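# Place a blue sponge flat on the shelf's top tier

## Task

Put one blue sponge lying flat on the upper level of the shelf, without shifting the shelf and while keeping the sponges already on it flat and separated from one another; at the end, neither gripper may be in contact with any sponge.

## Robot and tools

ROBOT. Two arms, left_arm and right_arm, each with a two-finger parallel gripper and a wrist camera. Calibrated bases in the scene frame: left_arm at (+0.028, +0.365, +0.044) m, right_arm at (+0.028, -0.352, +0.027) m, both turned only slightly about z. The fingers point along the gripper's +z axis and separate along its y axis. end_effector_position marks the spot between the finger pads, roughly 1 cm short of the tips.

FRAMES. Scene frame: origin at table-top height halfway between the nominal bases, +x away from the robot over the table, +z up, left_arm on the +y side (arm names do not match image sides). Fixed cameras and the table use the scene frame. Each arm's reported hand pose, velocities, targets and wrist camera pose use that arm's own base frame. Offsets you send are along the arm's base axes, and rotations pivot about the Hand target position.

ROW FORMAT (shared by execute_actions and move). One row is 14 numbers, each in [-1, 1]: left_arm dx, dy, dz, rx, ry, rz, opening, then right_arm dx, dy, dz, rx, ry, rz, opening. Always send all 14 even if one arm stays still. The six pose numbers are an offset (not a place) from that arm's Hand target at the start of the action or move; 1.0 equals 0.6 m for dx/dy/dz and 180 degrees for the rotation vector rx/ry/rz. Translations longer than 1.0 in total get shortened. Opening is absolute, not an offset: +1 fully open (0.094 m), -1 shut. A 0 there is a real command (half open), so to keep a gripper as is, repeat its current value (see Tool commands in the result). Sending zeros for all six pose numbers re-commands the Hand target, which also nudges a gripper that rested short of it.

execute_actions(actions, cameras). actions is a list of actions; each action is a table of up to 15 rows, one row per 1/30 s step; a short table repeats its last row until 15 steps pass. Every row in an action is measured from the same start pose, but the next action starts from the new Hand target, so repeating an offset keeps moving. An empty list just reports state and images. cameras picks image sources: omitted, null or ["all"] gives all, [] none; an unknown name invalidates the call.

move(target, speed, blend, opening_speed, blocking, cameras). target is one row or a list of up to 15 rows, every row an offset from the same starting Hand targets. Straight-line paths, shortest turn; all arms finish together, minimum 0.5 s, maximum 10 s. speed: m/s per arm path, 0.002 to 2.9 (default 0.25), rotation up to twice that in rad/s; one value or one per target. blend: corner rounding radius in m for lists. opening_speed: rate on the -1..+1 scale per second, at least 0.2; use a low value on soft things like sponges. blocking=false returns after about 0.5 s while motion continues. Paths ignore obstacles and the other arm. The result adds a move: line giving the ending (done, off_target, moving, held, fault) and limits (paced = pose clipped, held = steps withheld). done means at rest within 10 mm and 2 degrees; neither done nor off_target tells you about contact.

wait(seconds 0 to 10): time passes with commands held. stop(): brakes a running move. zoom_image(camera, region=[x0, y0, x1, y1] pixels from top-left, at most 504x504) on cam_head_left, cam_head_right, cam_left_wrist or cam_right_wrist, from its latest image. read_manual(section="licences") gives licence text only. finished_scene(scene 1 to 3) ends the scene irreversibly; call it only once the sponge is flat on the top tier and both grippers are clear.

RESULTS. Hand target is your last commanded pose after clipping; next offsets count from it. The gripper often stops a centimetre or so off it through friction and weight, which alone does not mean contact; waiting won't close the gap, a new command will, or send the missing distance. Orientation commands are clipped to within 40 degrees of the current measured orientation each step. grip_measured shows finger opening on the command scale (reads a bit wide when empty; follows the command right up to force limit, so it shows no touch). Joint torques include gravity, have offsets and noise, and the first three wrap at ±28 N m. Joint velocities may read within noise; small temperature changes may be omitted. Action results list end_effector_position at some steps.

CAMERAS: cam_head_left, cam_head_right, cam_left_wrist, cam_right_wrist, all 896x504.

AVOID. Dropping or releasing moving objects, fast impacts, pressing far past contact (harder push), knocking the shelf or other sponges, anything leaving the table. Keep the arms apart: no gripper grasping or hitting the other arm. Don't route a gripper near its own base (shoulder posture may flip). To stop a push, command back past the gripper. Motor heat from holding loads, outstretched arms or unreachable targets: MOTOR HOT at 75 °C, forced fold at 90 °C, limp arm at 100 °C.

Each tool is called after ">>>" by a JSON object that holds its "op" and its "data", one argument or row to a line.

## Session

>>> {"op": "execute_actions", "data": {
  "actions": []
}}

Scene clock: 0.00 s.
left_arm: end_effector_position=(+0.4062, +0.0450, +0.1053) grip_measured=+1.000 end_effector_quat_wxyz=(+0.570, -0.097, +0.805, +0.133) | right_arm: end_effector_position=(+0.4027, -0.0245, +0.1138) grip_measured=+1.000 end_effector_quat_wxyz=(+0.606, +0.063, +0.791, -0.059)
Joint positions: left_arm=[-0.056 1.587 0.449 0.792 -0.383 -0.025 0.094] | right_arm=[0.02 1.559 0.378 0.914 0.19 0.035 0.094]
Joint velocities: within noise
Joint torques (N m): no reading
Motor temperatures (°C): left_arm=[26 27 28 25 24 27 28] | right_arm=[27 29 26 27 27 28 28]
Heat: left arm: 28 °C; right arm: 29 °C.
Hand target: left_arm +0.4116, +0.0458, +0.1221; +0.590, -0.105, +0.790, +0.131 | right_arm +0.4073, -0.0259, +0.1300; +0.624, +0.070, +0.776, -0.058
Tool commands: left_gripper/opening=+1.0 right_gripper/opening=+1.0

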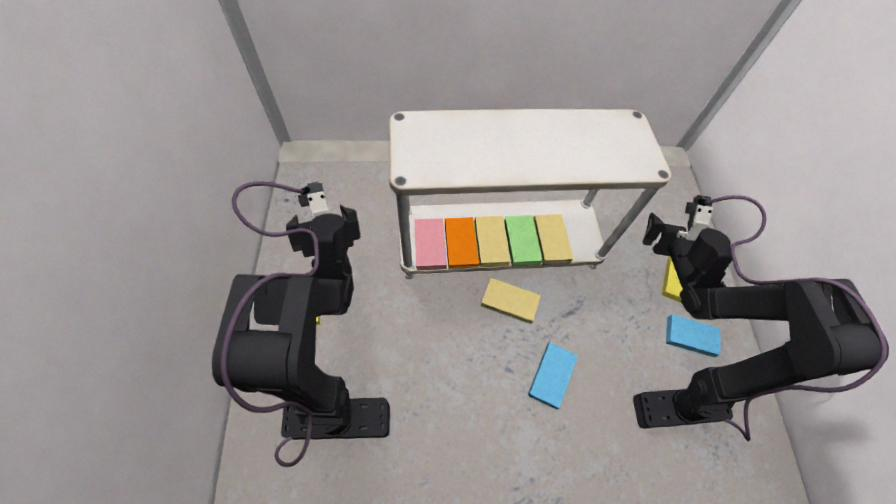

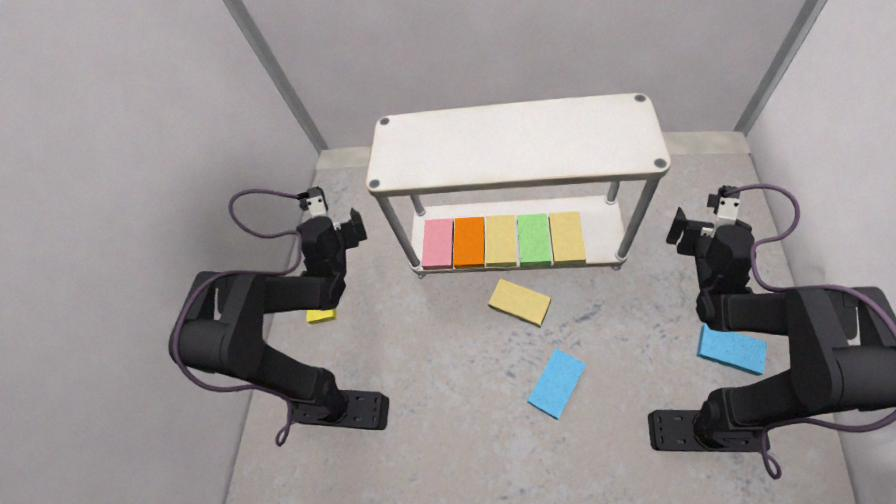

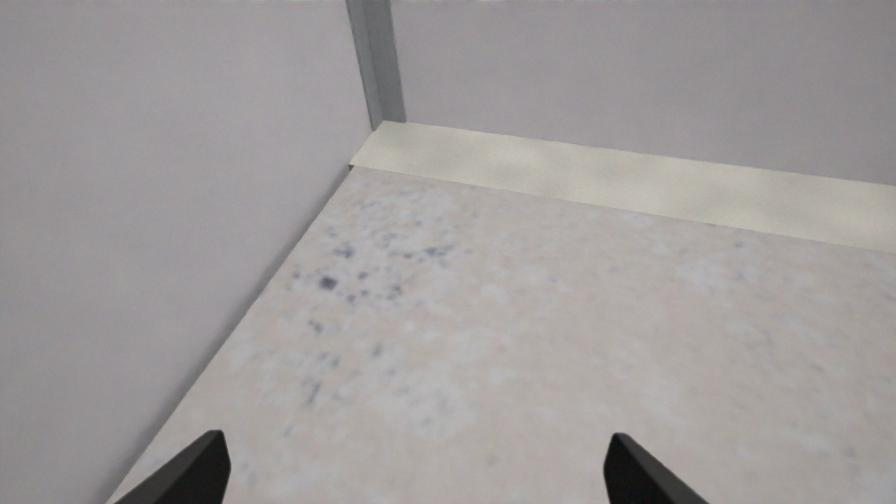

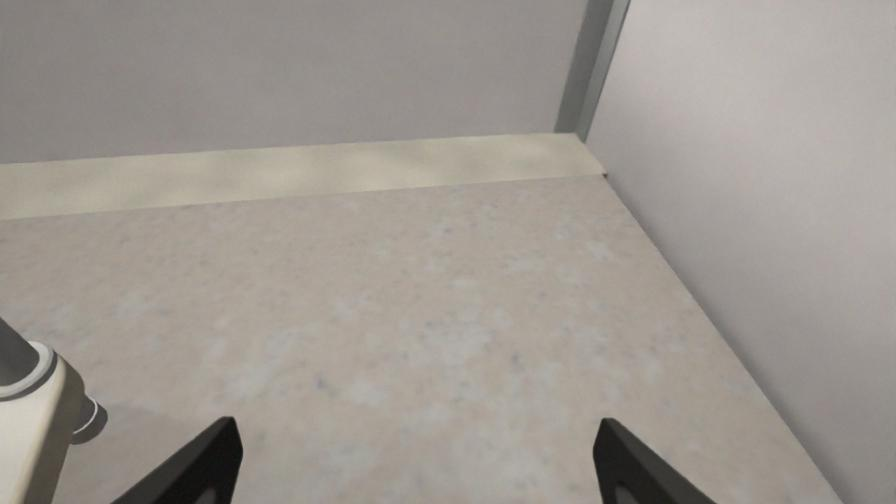

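>>> {"op": "move", "data": {
  "target": [
    [-0.186,-0.1263,0.0632,-0.0386,0.1619,-0.1495,1.0,0,0,0,0,0,0,1.0],
    [-0.4027,-0.493,0.0132,-0.0132,0.1685,-0.2465,1.0,0,0,0,0,0,0,1.0],
    [-0.572,-0.81,-0.12,-0.0132,0.1685,-0.2465,1.0,0,0,0,0,0,0,1.0]
  ],
  "speed": [0.45,0.45,0.3],
  "blend": [0.04,0.04,0],
  "cameras": ["cam_head_left","cam_left_wrist"]
}}

Scene clock: 12.40 s.
left_arm: end_effector_position=(+0.0602, -0.4309, +0.0349) grip_measured=+1.000 end_effector_quat_wxyz=(+0.350, +0.241, +0.901, -0.089) | right_arm: end_effector_position=(+0.4027, -0.0245, +0.1138) grip_measured=+1.000 end_effector_quat_wxyz=(+0.606, +0.063, +0.791, -0.059)
Joint positions: left_arm=[-1.693 2.012 1.257 -0.484 -0.673 -1.053 0.094] | right_arm=[0.02 1.559 0.378 0.914 0.19 0.035 0.094]
Joint torques (N m): left_arm=[0.12 -6.99 8.24 0.5 -0.76 -0.11] | right_arm=[-0.09 -5.93 5.16 2.2 -0.01 0]
Heat: left arm: 29 °C; right arm: 30 °C.
Hand target: left_arm +0.0684, -0.4402, +0.0501; +0.371, +0.222, +0.897, -0.093 | right_arm +0.4073, -0.0259, +0.1300; +0.624, +0.070, +0.776, -0.058
Off the commanded pose: left_arm 0.020 m, 3 deg | right_arm 0.017 m, 3 deg.
move: off_target (left_arm, right_arm)

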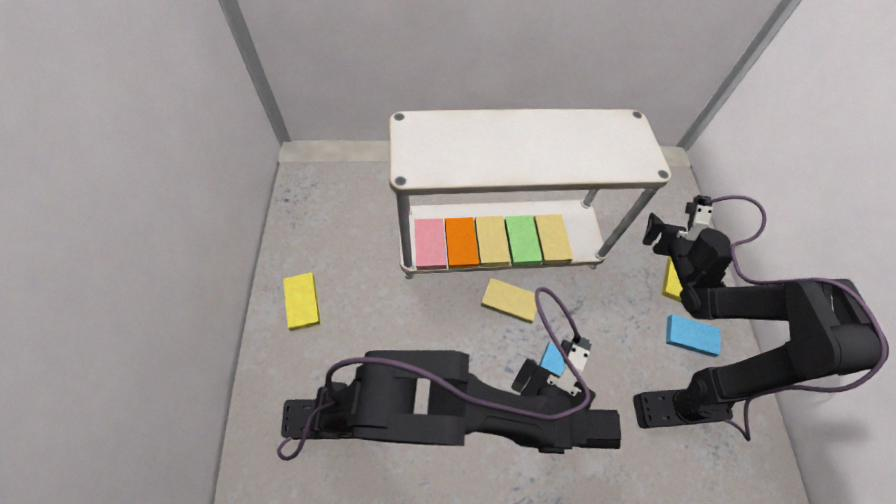

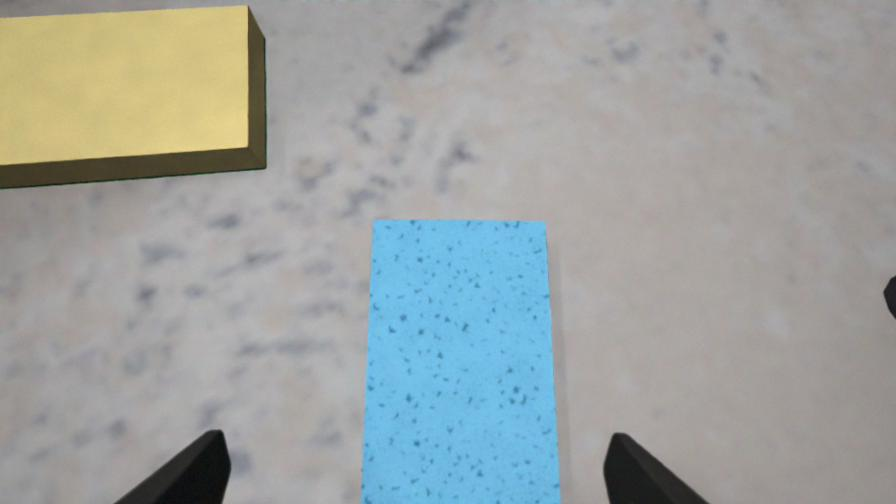

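>>> {"op": "move", "data": {
  "target": [-0.0053,-0.0233,-0.0585,0,0,0,1.0,0,0,0,0,0,0,1.0],
  "speed": 0.15,
  "cameras": ["cam_left_wrist"]
}}

Scene clock: 15.03 s.
left_arm: end_effector_position=(+0.0603, -0.4330, -0.0016) grip_measured=+1.000 end_effector_quat_wxyz=(+0.347, +0.247, +0.903, -0.062) | right_arm: end_effector_position=(+0.4027, -0.0245, +0.1138) grip_measured=+1.000 end_effector_quat_wxyz=(+0.606, +0.063, +0.791, -0.059)
Joint positions: left_arm=[-1.693 2.124 1.28 -0.455 -0.676 -1.062 0.094] | right_arm=[0.02 1.559 0.378 0.914 0.19 0.035 0.094]
Joint torques (N m): left_arm=[-0.28 -7.42 7.73 0.93 -0.75 -0.09] | right_arm=[-0.1 -5.93 5.16 2.2 -0.01 0]
Heat: left arm: 29 °C; right arm: 31 °C.
Hand target: left_arm +0.0653, -0.4542, +0.0150; +0.371, +0.222, +0.897, -0.093 | right_arm +0.4073, -0.0259, +0.1300; +0.624, +0.070, +0.776, -0.058
Off the commanded pose: left_arm 0.027 m, 5 deg | right_arm 0.017 m, 3 deg.
move: off_target (left_arm, right_arm)

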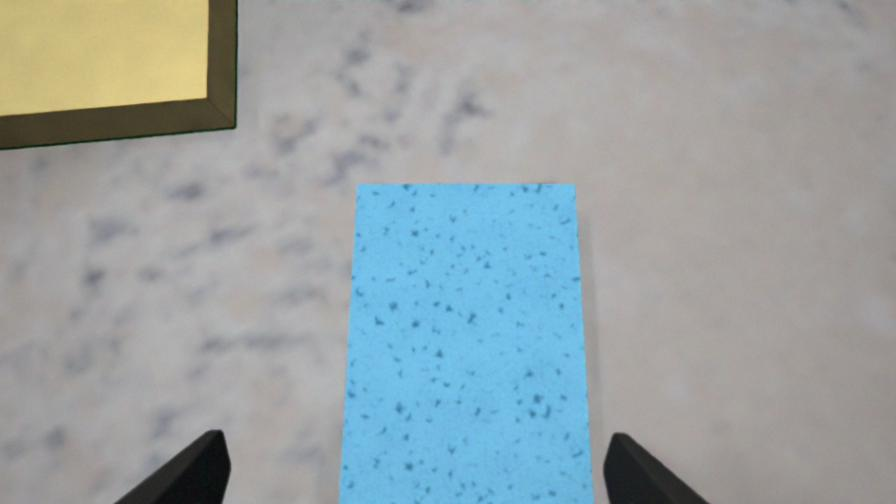

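>>> {"op": "move", "data": {
  "target": [-0.007,-0.0185,-0.0265,-0.028,0.0035,0.002,1.0,0,0,0,0,0,0,1.0],
  "speed": 0.08,
  "cameras": ["cam_left_wrist"]
}}

Scene clock: 19.40 s.
left_arm: end_effector_position=(+0.0579, -0.4585, -0.0060) grip_measured=+1.000 end_effector_quat_wxyz=(+0.355, +0.212, +0.903, -0.121) | right_arm: end_effector_position=(+0.4027, -0.0245, +0.1138) grip_measured=+1.000 end_effector_quat_wxyz=(+0.606, +0.063, +0.791, -0.059)
Joint positions: left_arm=[-1.693 2.161 1.28 -0.301 -0.681 -1.091 0.094] | right_arm=[0.02 1.559 0.378 0.914 0.19 0.035 0.094]
Joint torques (N m): left_arm=[-0.4 -7.45 4.56 1.12 -0.73 -0.07] | right_arm=[-0.1 -5.91 5.16 2.2 -0.01 0]
Motor temperatures (°C): left_arm=[26 28 29 27 25 27 28] | right_arm=[27 30 27 32 27 28 28]
Heat: left arm: 29 °C; right arm: 32 °C.
Hand target: left_arm +0.0611, -0.4653, -0.0009; +0.376, +0.203, +0.895, -0.132 | right_arm +0.4073, -0.0259, +0.1300; +0.624, +0.070, +0.776, -0.058
Off the commanded pose: left_arm 0.009 m, 3 deg | right_arm 0.017 m, 3 deg.
move: off_target (left_arm, right_arm)

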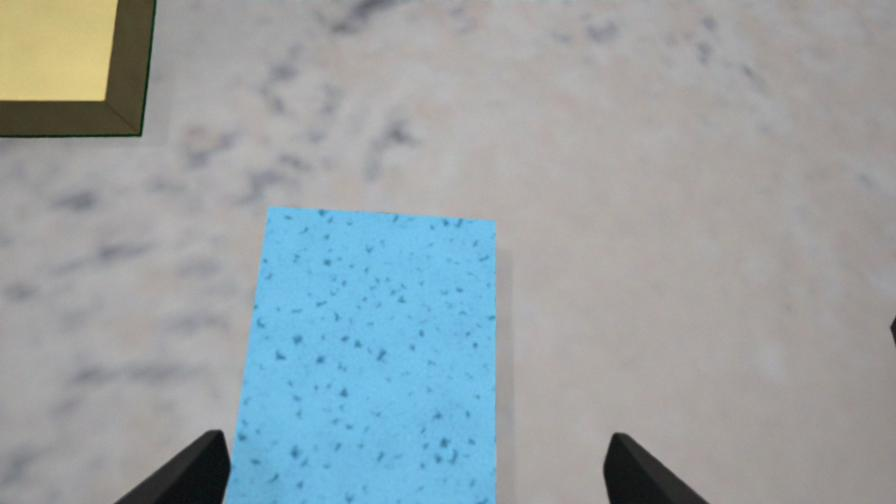

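>>> {"op": "move", "data": {
  "target": [-0.006,0.0372,-0.0302,0.0303,0.0043,-0.0064,1.0,0,0,0,0,0,0,1.0],
  "speed": 0.06,
  "cameras": ["cam_left_wrist"]
}}

Scene clock: 24.33 s.
left_arm: end_effector_position=(+0.0589, -0.4500, -0.0128) grip_measured=+1.000 end_effector_quat_wxyz=(+0.353, +0.217, +0.903, -0.109) | right_arm: end_effector_position=(+0.4027, -0.0245, +0.1138) grip_measured=+1.000 end_effector_quat_wxyz=(+0.606, +0.063, +0.791, -0.059)
Joint positions: left_arm=[-1.693 2.161 1.256 -0.301 -0.681 -1.091 0.094] | right_arm=[0.02 1.559 0.378 0.914 0.19 0.035 0.094]
Joint torques (N m): left_arm=[-0.42 -7.45 3.21 0.66 -0.44 0.01] | right_arm=[-0.1 -5.91 5.15 2.2 -0.01 0.01]
Heat: left arm: 29 °C; right arm: 32 °C.
Hand target: left_arm +0.0575, -0.4430, -0.0190; +0.358, +0.228, +0.900, -0.094 | right_arm +0.4073, -0.0259, +0.1300; +0.624, +0.070, +0.776, -0.058
Off the commanded pose: left_arm 0.010 m, 2 deg | right_arm 0.017 m, 3 deg.
move: off_target (right_arm)

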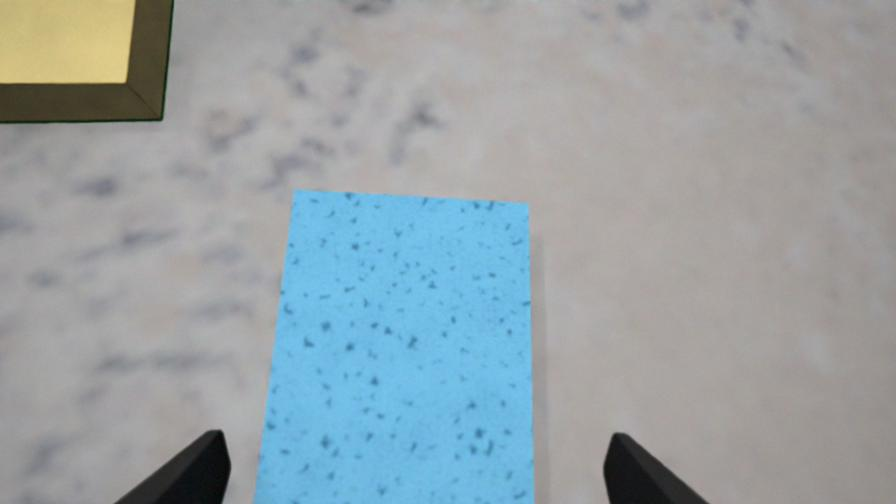

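>>> {"op": "move", "data": {
  "target": [
    [-0.0008,0.0132,-0.0122,0.0152,0.0026,-0.0022,1.0,0,0,0,0,0,0,1.0],
    [-0.0008,0.0132,-0.0122,0.0152,0.0026,-0.0022,0.26,0,0,0,0,0,0,1.0]
  ],
  "speed": [0.06,0.06],
  "opening_speed": 0.6,
  "cameras": ["cam_left_wrist"]
}}

Scene clock: 29.73 s.
left_arm: end_effector_position=(+0.0590, -0.4451, -0.0168) grip_measured=+0.279 end_effector_quat_wxyz=(+0.353, +0.225, +0.903, -0.096) | right_arm: end_effector_position=(+0.4027, -0.0245, +0.1138) grip_measured=+1.000 end_effector_quat_wxyz=(+0.606, +0.063, +0.791, -0.059)
Joint positions: left_arm=[-1.694 2.167 1.256 -0.323 -0.682 -1.085 0.06] | right_arm=[0.02 1.559 0.378 0.914 0.19 0.035 0.094]
Joint torques (N m): left_arm=[-0.25 -7.35 3.12 0.5 -0.28 0.05] | right_arm=[-0.09 -5.91 5.16 2.2 -0.01 0]
Heat: left arm: 29 °C; right arm: 33 °C.
Hand target: left_arm +0.0570, -0.4351, -0.0264; +0.349, +0.239, +0.903, -0.075 | right_arm +0.4073, -0.0259, +0.1300; +0.624, +0.070, +0.776, -0.058
Off the commanded pose: left_arm 0.014 m, 3 deg | right_arm 0.017 m, 3 deg.
move: off_target (left_arm, right_arm); target 2's new opening was sent with left_arm's hand 0.014 m and 3 deg from that target

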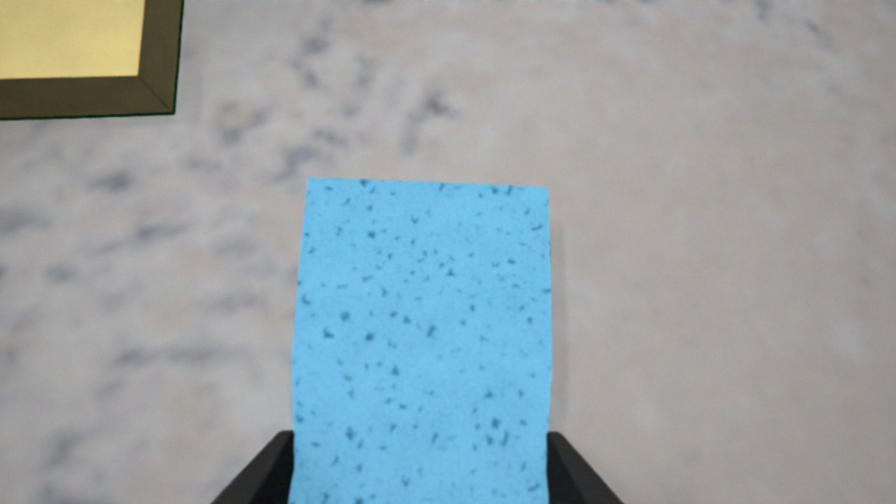

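>>> {"op": "move", "data": {
  "target": [
    [0.0167,0.0333,0.16,-0.0187,-0.0037,0.0034,0.2,0,0,0,0,0,0,1.0],
    [0.1717,0.2418,0.694,-0.0187,-0.0037,0.0034,0.2,0,0,0,0,0,0,1.0],
    [0.5458,0.3685,0.674,-0.0187,-0.0037,0.0034,0.2,0,0,0,0,0,0,1.0]
  ],
  "speed": [0.15,0.35,0.3],
  "blend": [0.03,0.05,0],
  "opening_speed": 0.6,
  "cameras": ["cam_head_left","cam_left_wrist"]
}}

Scene clock: 36.37 s.
left_arm: end_effector_position=(+0.3870, -0.2104, +0.3643) grip_measured=+0.265 end_effector_quat_wxyz=(+0.347, +0.217, +0.908, -0.091) | right_arm: end_effector_position=(+0.4027, -0.0245, +0.1138) grip_measured=+1.000 end_effector_quat_wxyz=(+0.606, +0.063, +0.791, -0.059)
Joint positions: left_arm=[-0.504 1.857 2.395 -1.375 -0.009 -0.031 0.059] | right_arm=[0.02 1.559 0.378 0.914 0.19 0.035 0.094]
Joint torques (N m): left_arm=[-0.21 -5.49 7.72 1.21 0.1 0.04] | right_arm=[-0.1 -5.91 5.15 2.19 -0.01 0]
Heat: left arm: 30 °C; right arm: 33 °C.
Hand target: left_arm +0.3845, -0.2140, +0.3780; +0.361, +0.225, +0.900, -0.098 | right_arm +0.4073, -0.0259, +0.1300; +0.624, +0.070, +0.776, -0.058
Off the commanded pose: left_arm 0.014 m, 2 deg | right_arm 0.017 m, 3 deg.
move: off_target (left_arm, right_arm)

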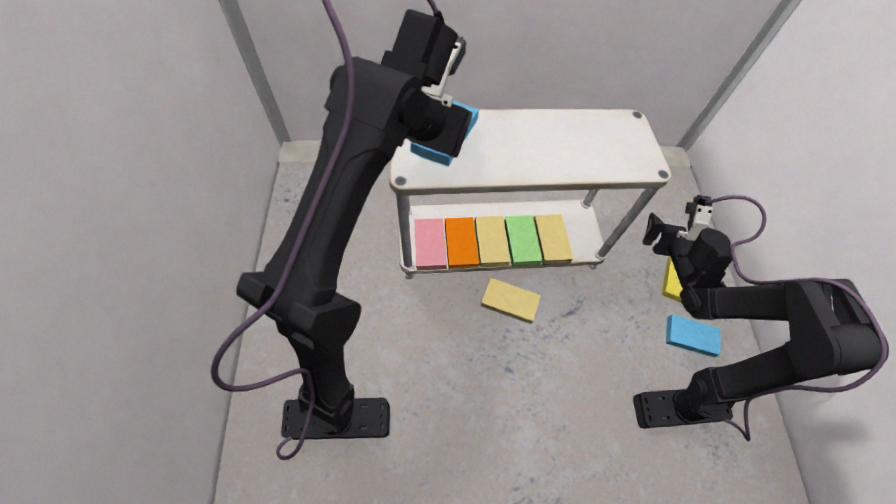

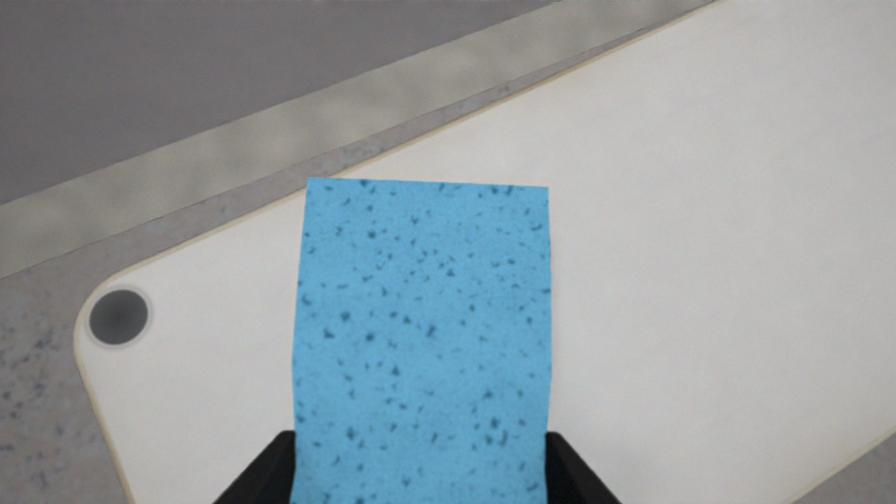

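>>> {"op": "move", "data": {
  "target": [0,0,-0.0383,-0.008,-0.0146,0,0.2,0,0,0,0,0,0,1.0],
  "speed": 0.06,
  "cameras": ["cam_left_wrist"]
}}

Scene clock: 39.33 s.
left_arm: end_effector_position=(+0.3862, -0.2097, +0.3407) grip_measured=+0.265 end_effector_quat_wxyz=(+0.358, +0.218, +0.903, -0.092) | right_arm: end_effector_position=(+0.4027, -0.0245, +0.1138) grip_measured=+1.000 end_effector_quat_wxyz=(+0.606, +0.063, +0.791, -0.059)
Joint positions: left_arm=[-0.504 1.722 2.078 -1.168 -0.01 -0.025 0.059] | right_arm=[0.02 1.559 0.378 0.914 0.19 0.035 0.094]
Joint torques (N m): left_arm=[-0.17 -7.58 3.32 1.74 0.08 0.05] | right_arm=[-0.1 -5.91 5.15 2.2 -0.01 0]
Heat: left arm: 30 °C; right arm: 34 °C.
Hand target: left_arm +0.3845, -0.2140, +0.3551; +0.385, +0.222, +0.890, -0.104 | right_arm +0.4073, -0.0259, +0.1300; +0.624, +0.070, +0.776, -0.058
Off the commanded pose: left_arm 0.015 m, 4 deg | right_arm 0.017 m, 3 deg.
move: off_target (left_arm, right_arm)

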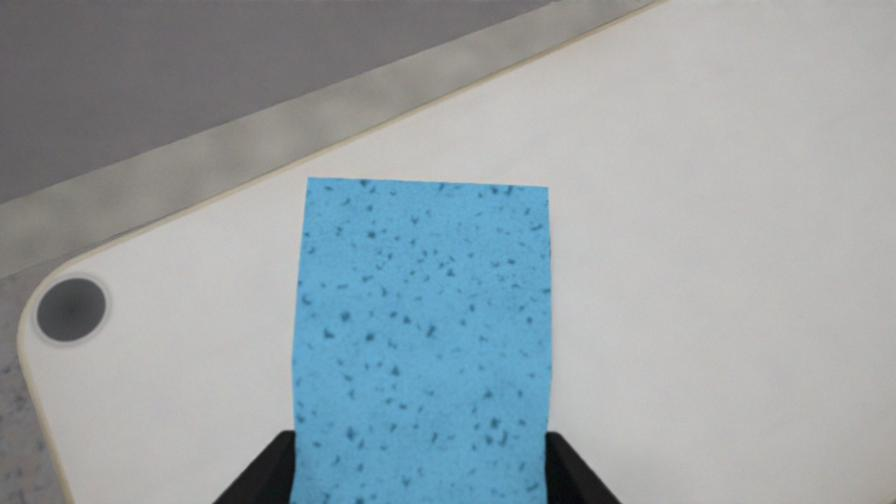

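>>> {"op": "move", "data": {
  "target": [0,0,-0.0202,0,0,0,0.2,0,0,0,0,0,0,1.0],
  "speed": 0.05,
  "cameras": ["cam_left_wrist"]
}}

Scene clock: 41.37 s.
left_arm: end_effector_position=(+0.3863, -0.2097, +0.3408) grip_measured=+0.265 end_effector_quat_wxyz=(+0.376, +0.219, +0.895, -0.096) | right_arm: end_effector_position=(+0.4027, -0.0245, +0.1138) grip_measured=+1.000 end_effector_quat_wxyz=(+0.606, +0.063, +0.791, -0.059)
Joint positions: left_arm=[-0.504 1.675 1.99 -1.088 -0.01 -0.021 0.059] | right_arm=[0.02 1.559 0.378 0.914 0.19 0.035 0.094]
Joint torques (N m): left_arm=[-0.17 -6.2 2.88 1.64 0.08 0.05] | right_arm=[-0.09 -5.91 5.15 2.2 -0.01 0]
Heat: left arm: 30 °C; right arm: 34 °C.
Hand target: left_arm +0.3845, -0.2140, +0.3429; +0.385, +0.222, +0.890, -0.104 | right_arm +0.4073, -0.0259, +0.1300; +0.624, +0.070, +0.776, -0.058
Off the commanded pose: left_arm 0.005 m, 2 deg | right_arm 0.017 m, 3 deg.
move: off_target (right_arm)

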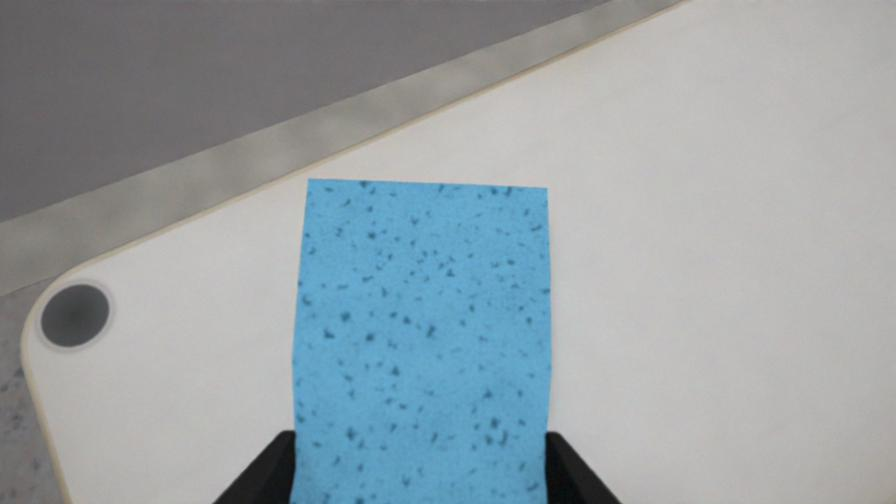

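>>> {"op": "move", "data": {
  "target": [
    [0,0,0.0168,0.004,0.0073,0,0.2,0,0,0,0,0,0,1.0],
    [0,0,0.0168,0.004,0.0073,0,1.0,0,0,0,0,0,0,1.0],
    [-0.0088,0.0048,0.052,0.004,0.0073,0,1.0,0,0,0,0,0,0,1.0],
    [-0.1065,0.0576,0.1128,-0.0211,-0.039,0,1.0,0,0,0,0,0,0,1.0]
  ],
  "speed": [0.04,0.04,0.1,0.2],
  "blend": [0,0,0.009,0],
  "opening_speed": 0.7,
  "cameras": ["cam_head_left","cam_left_wrist"]
}}

Scene clock: 47.13 s.
left_arm: end_effector_position=(+0.3169, -0.1715, +0.4034) grip_measured=+0.997 end_effector_quat_wxyz=(+0.428, +0.212, +0.872, -0.110) | right_arm: end_effector_position=(+0.4027, -0.0245, +0.1138) grip_measured=+1.000 end_effector_quat_wxyz=(+0.606, +0.063, +0.791, -0.059)
Joint positions: left_arm=[-0.504 1.426 1.954 -1.184 -0.01 -0.021 0.094] | right_arm=[0.02 1.559 0.378 0.914 0.19 0.035 0.094]
Joint torques (N m): left_arm=[-0.36 -2.78 3.43 1.95 0.02 0.02] | right_arm=[-0.09 -5.93 5.16 2.2 -0.01 0]
Heat: left arm: 30 °C; right arm: 34 °C.
Hand target: left_arm +0.3206, -0.1794, +0.4106; +0.445, +0.216, +0.861, -0.120 | right_arm +0.4073, -0.0259, +0.1300; +0.624, +0.070, +0.776, -0.058
Off the commanded pose: left_arm 0.011 m, 3 deg | right_arm 0.017 m, 3 deg.
move: off_target (left_arm, right_arm); target 2's new opening was sent with left_arm's hand 0.013 m and 1 deg from that target

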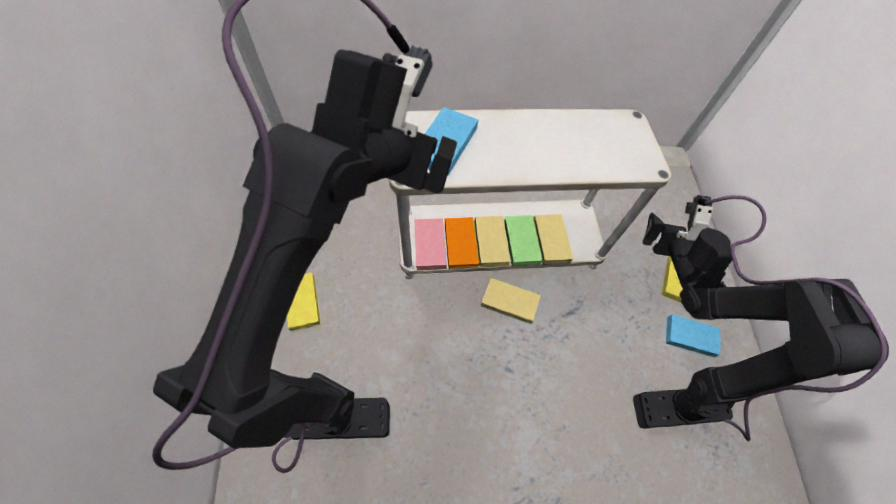

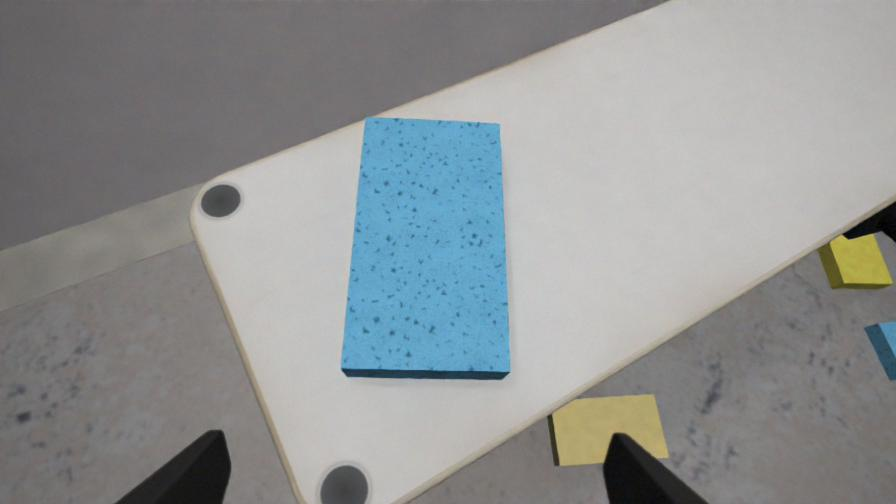

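>>> {"op": "finished_scene", "data": {
  "scene": 3
}}

The scene is finished: the task was done.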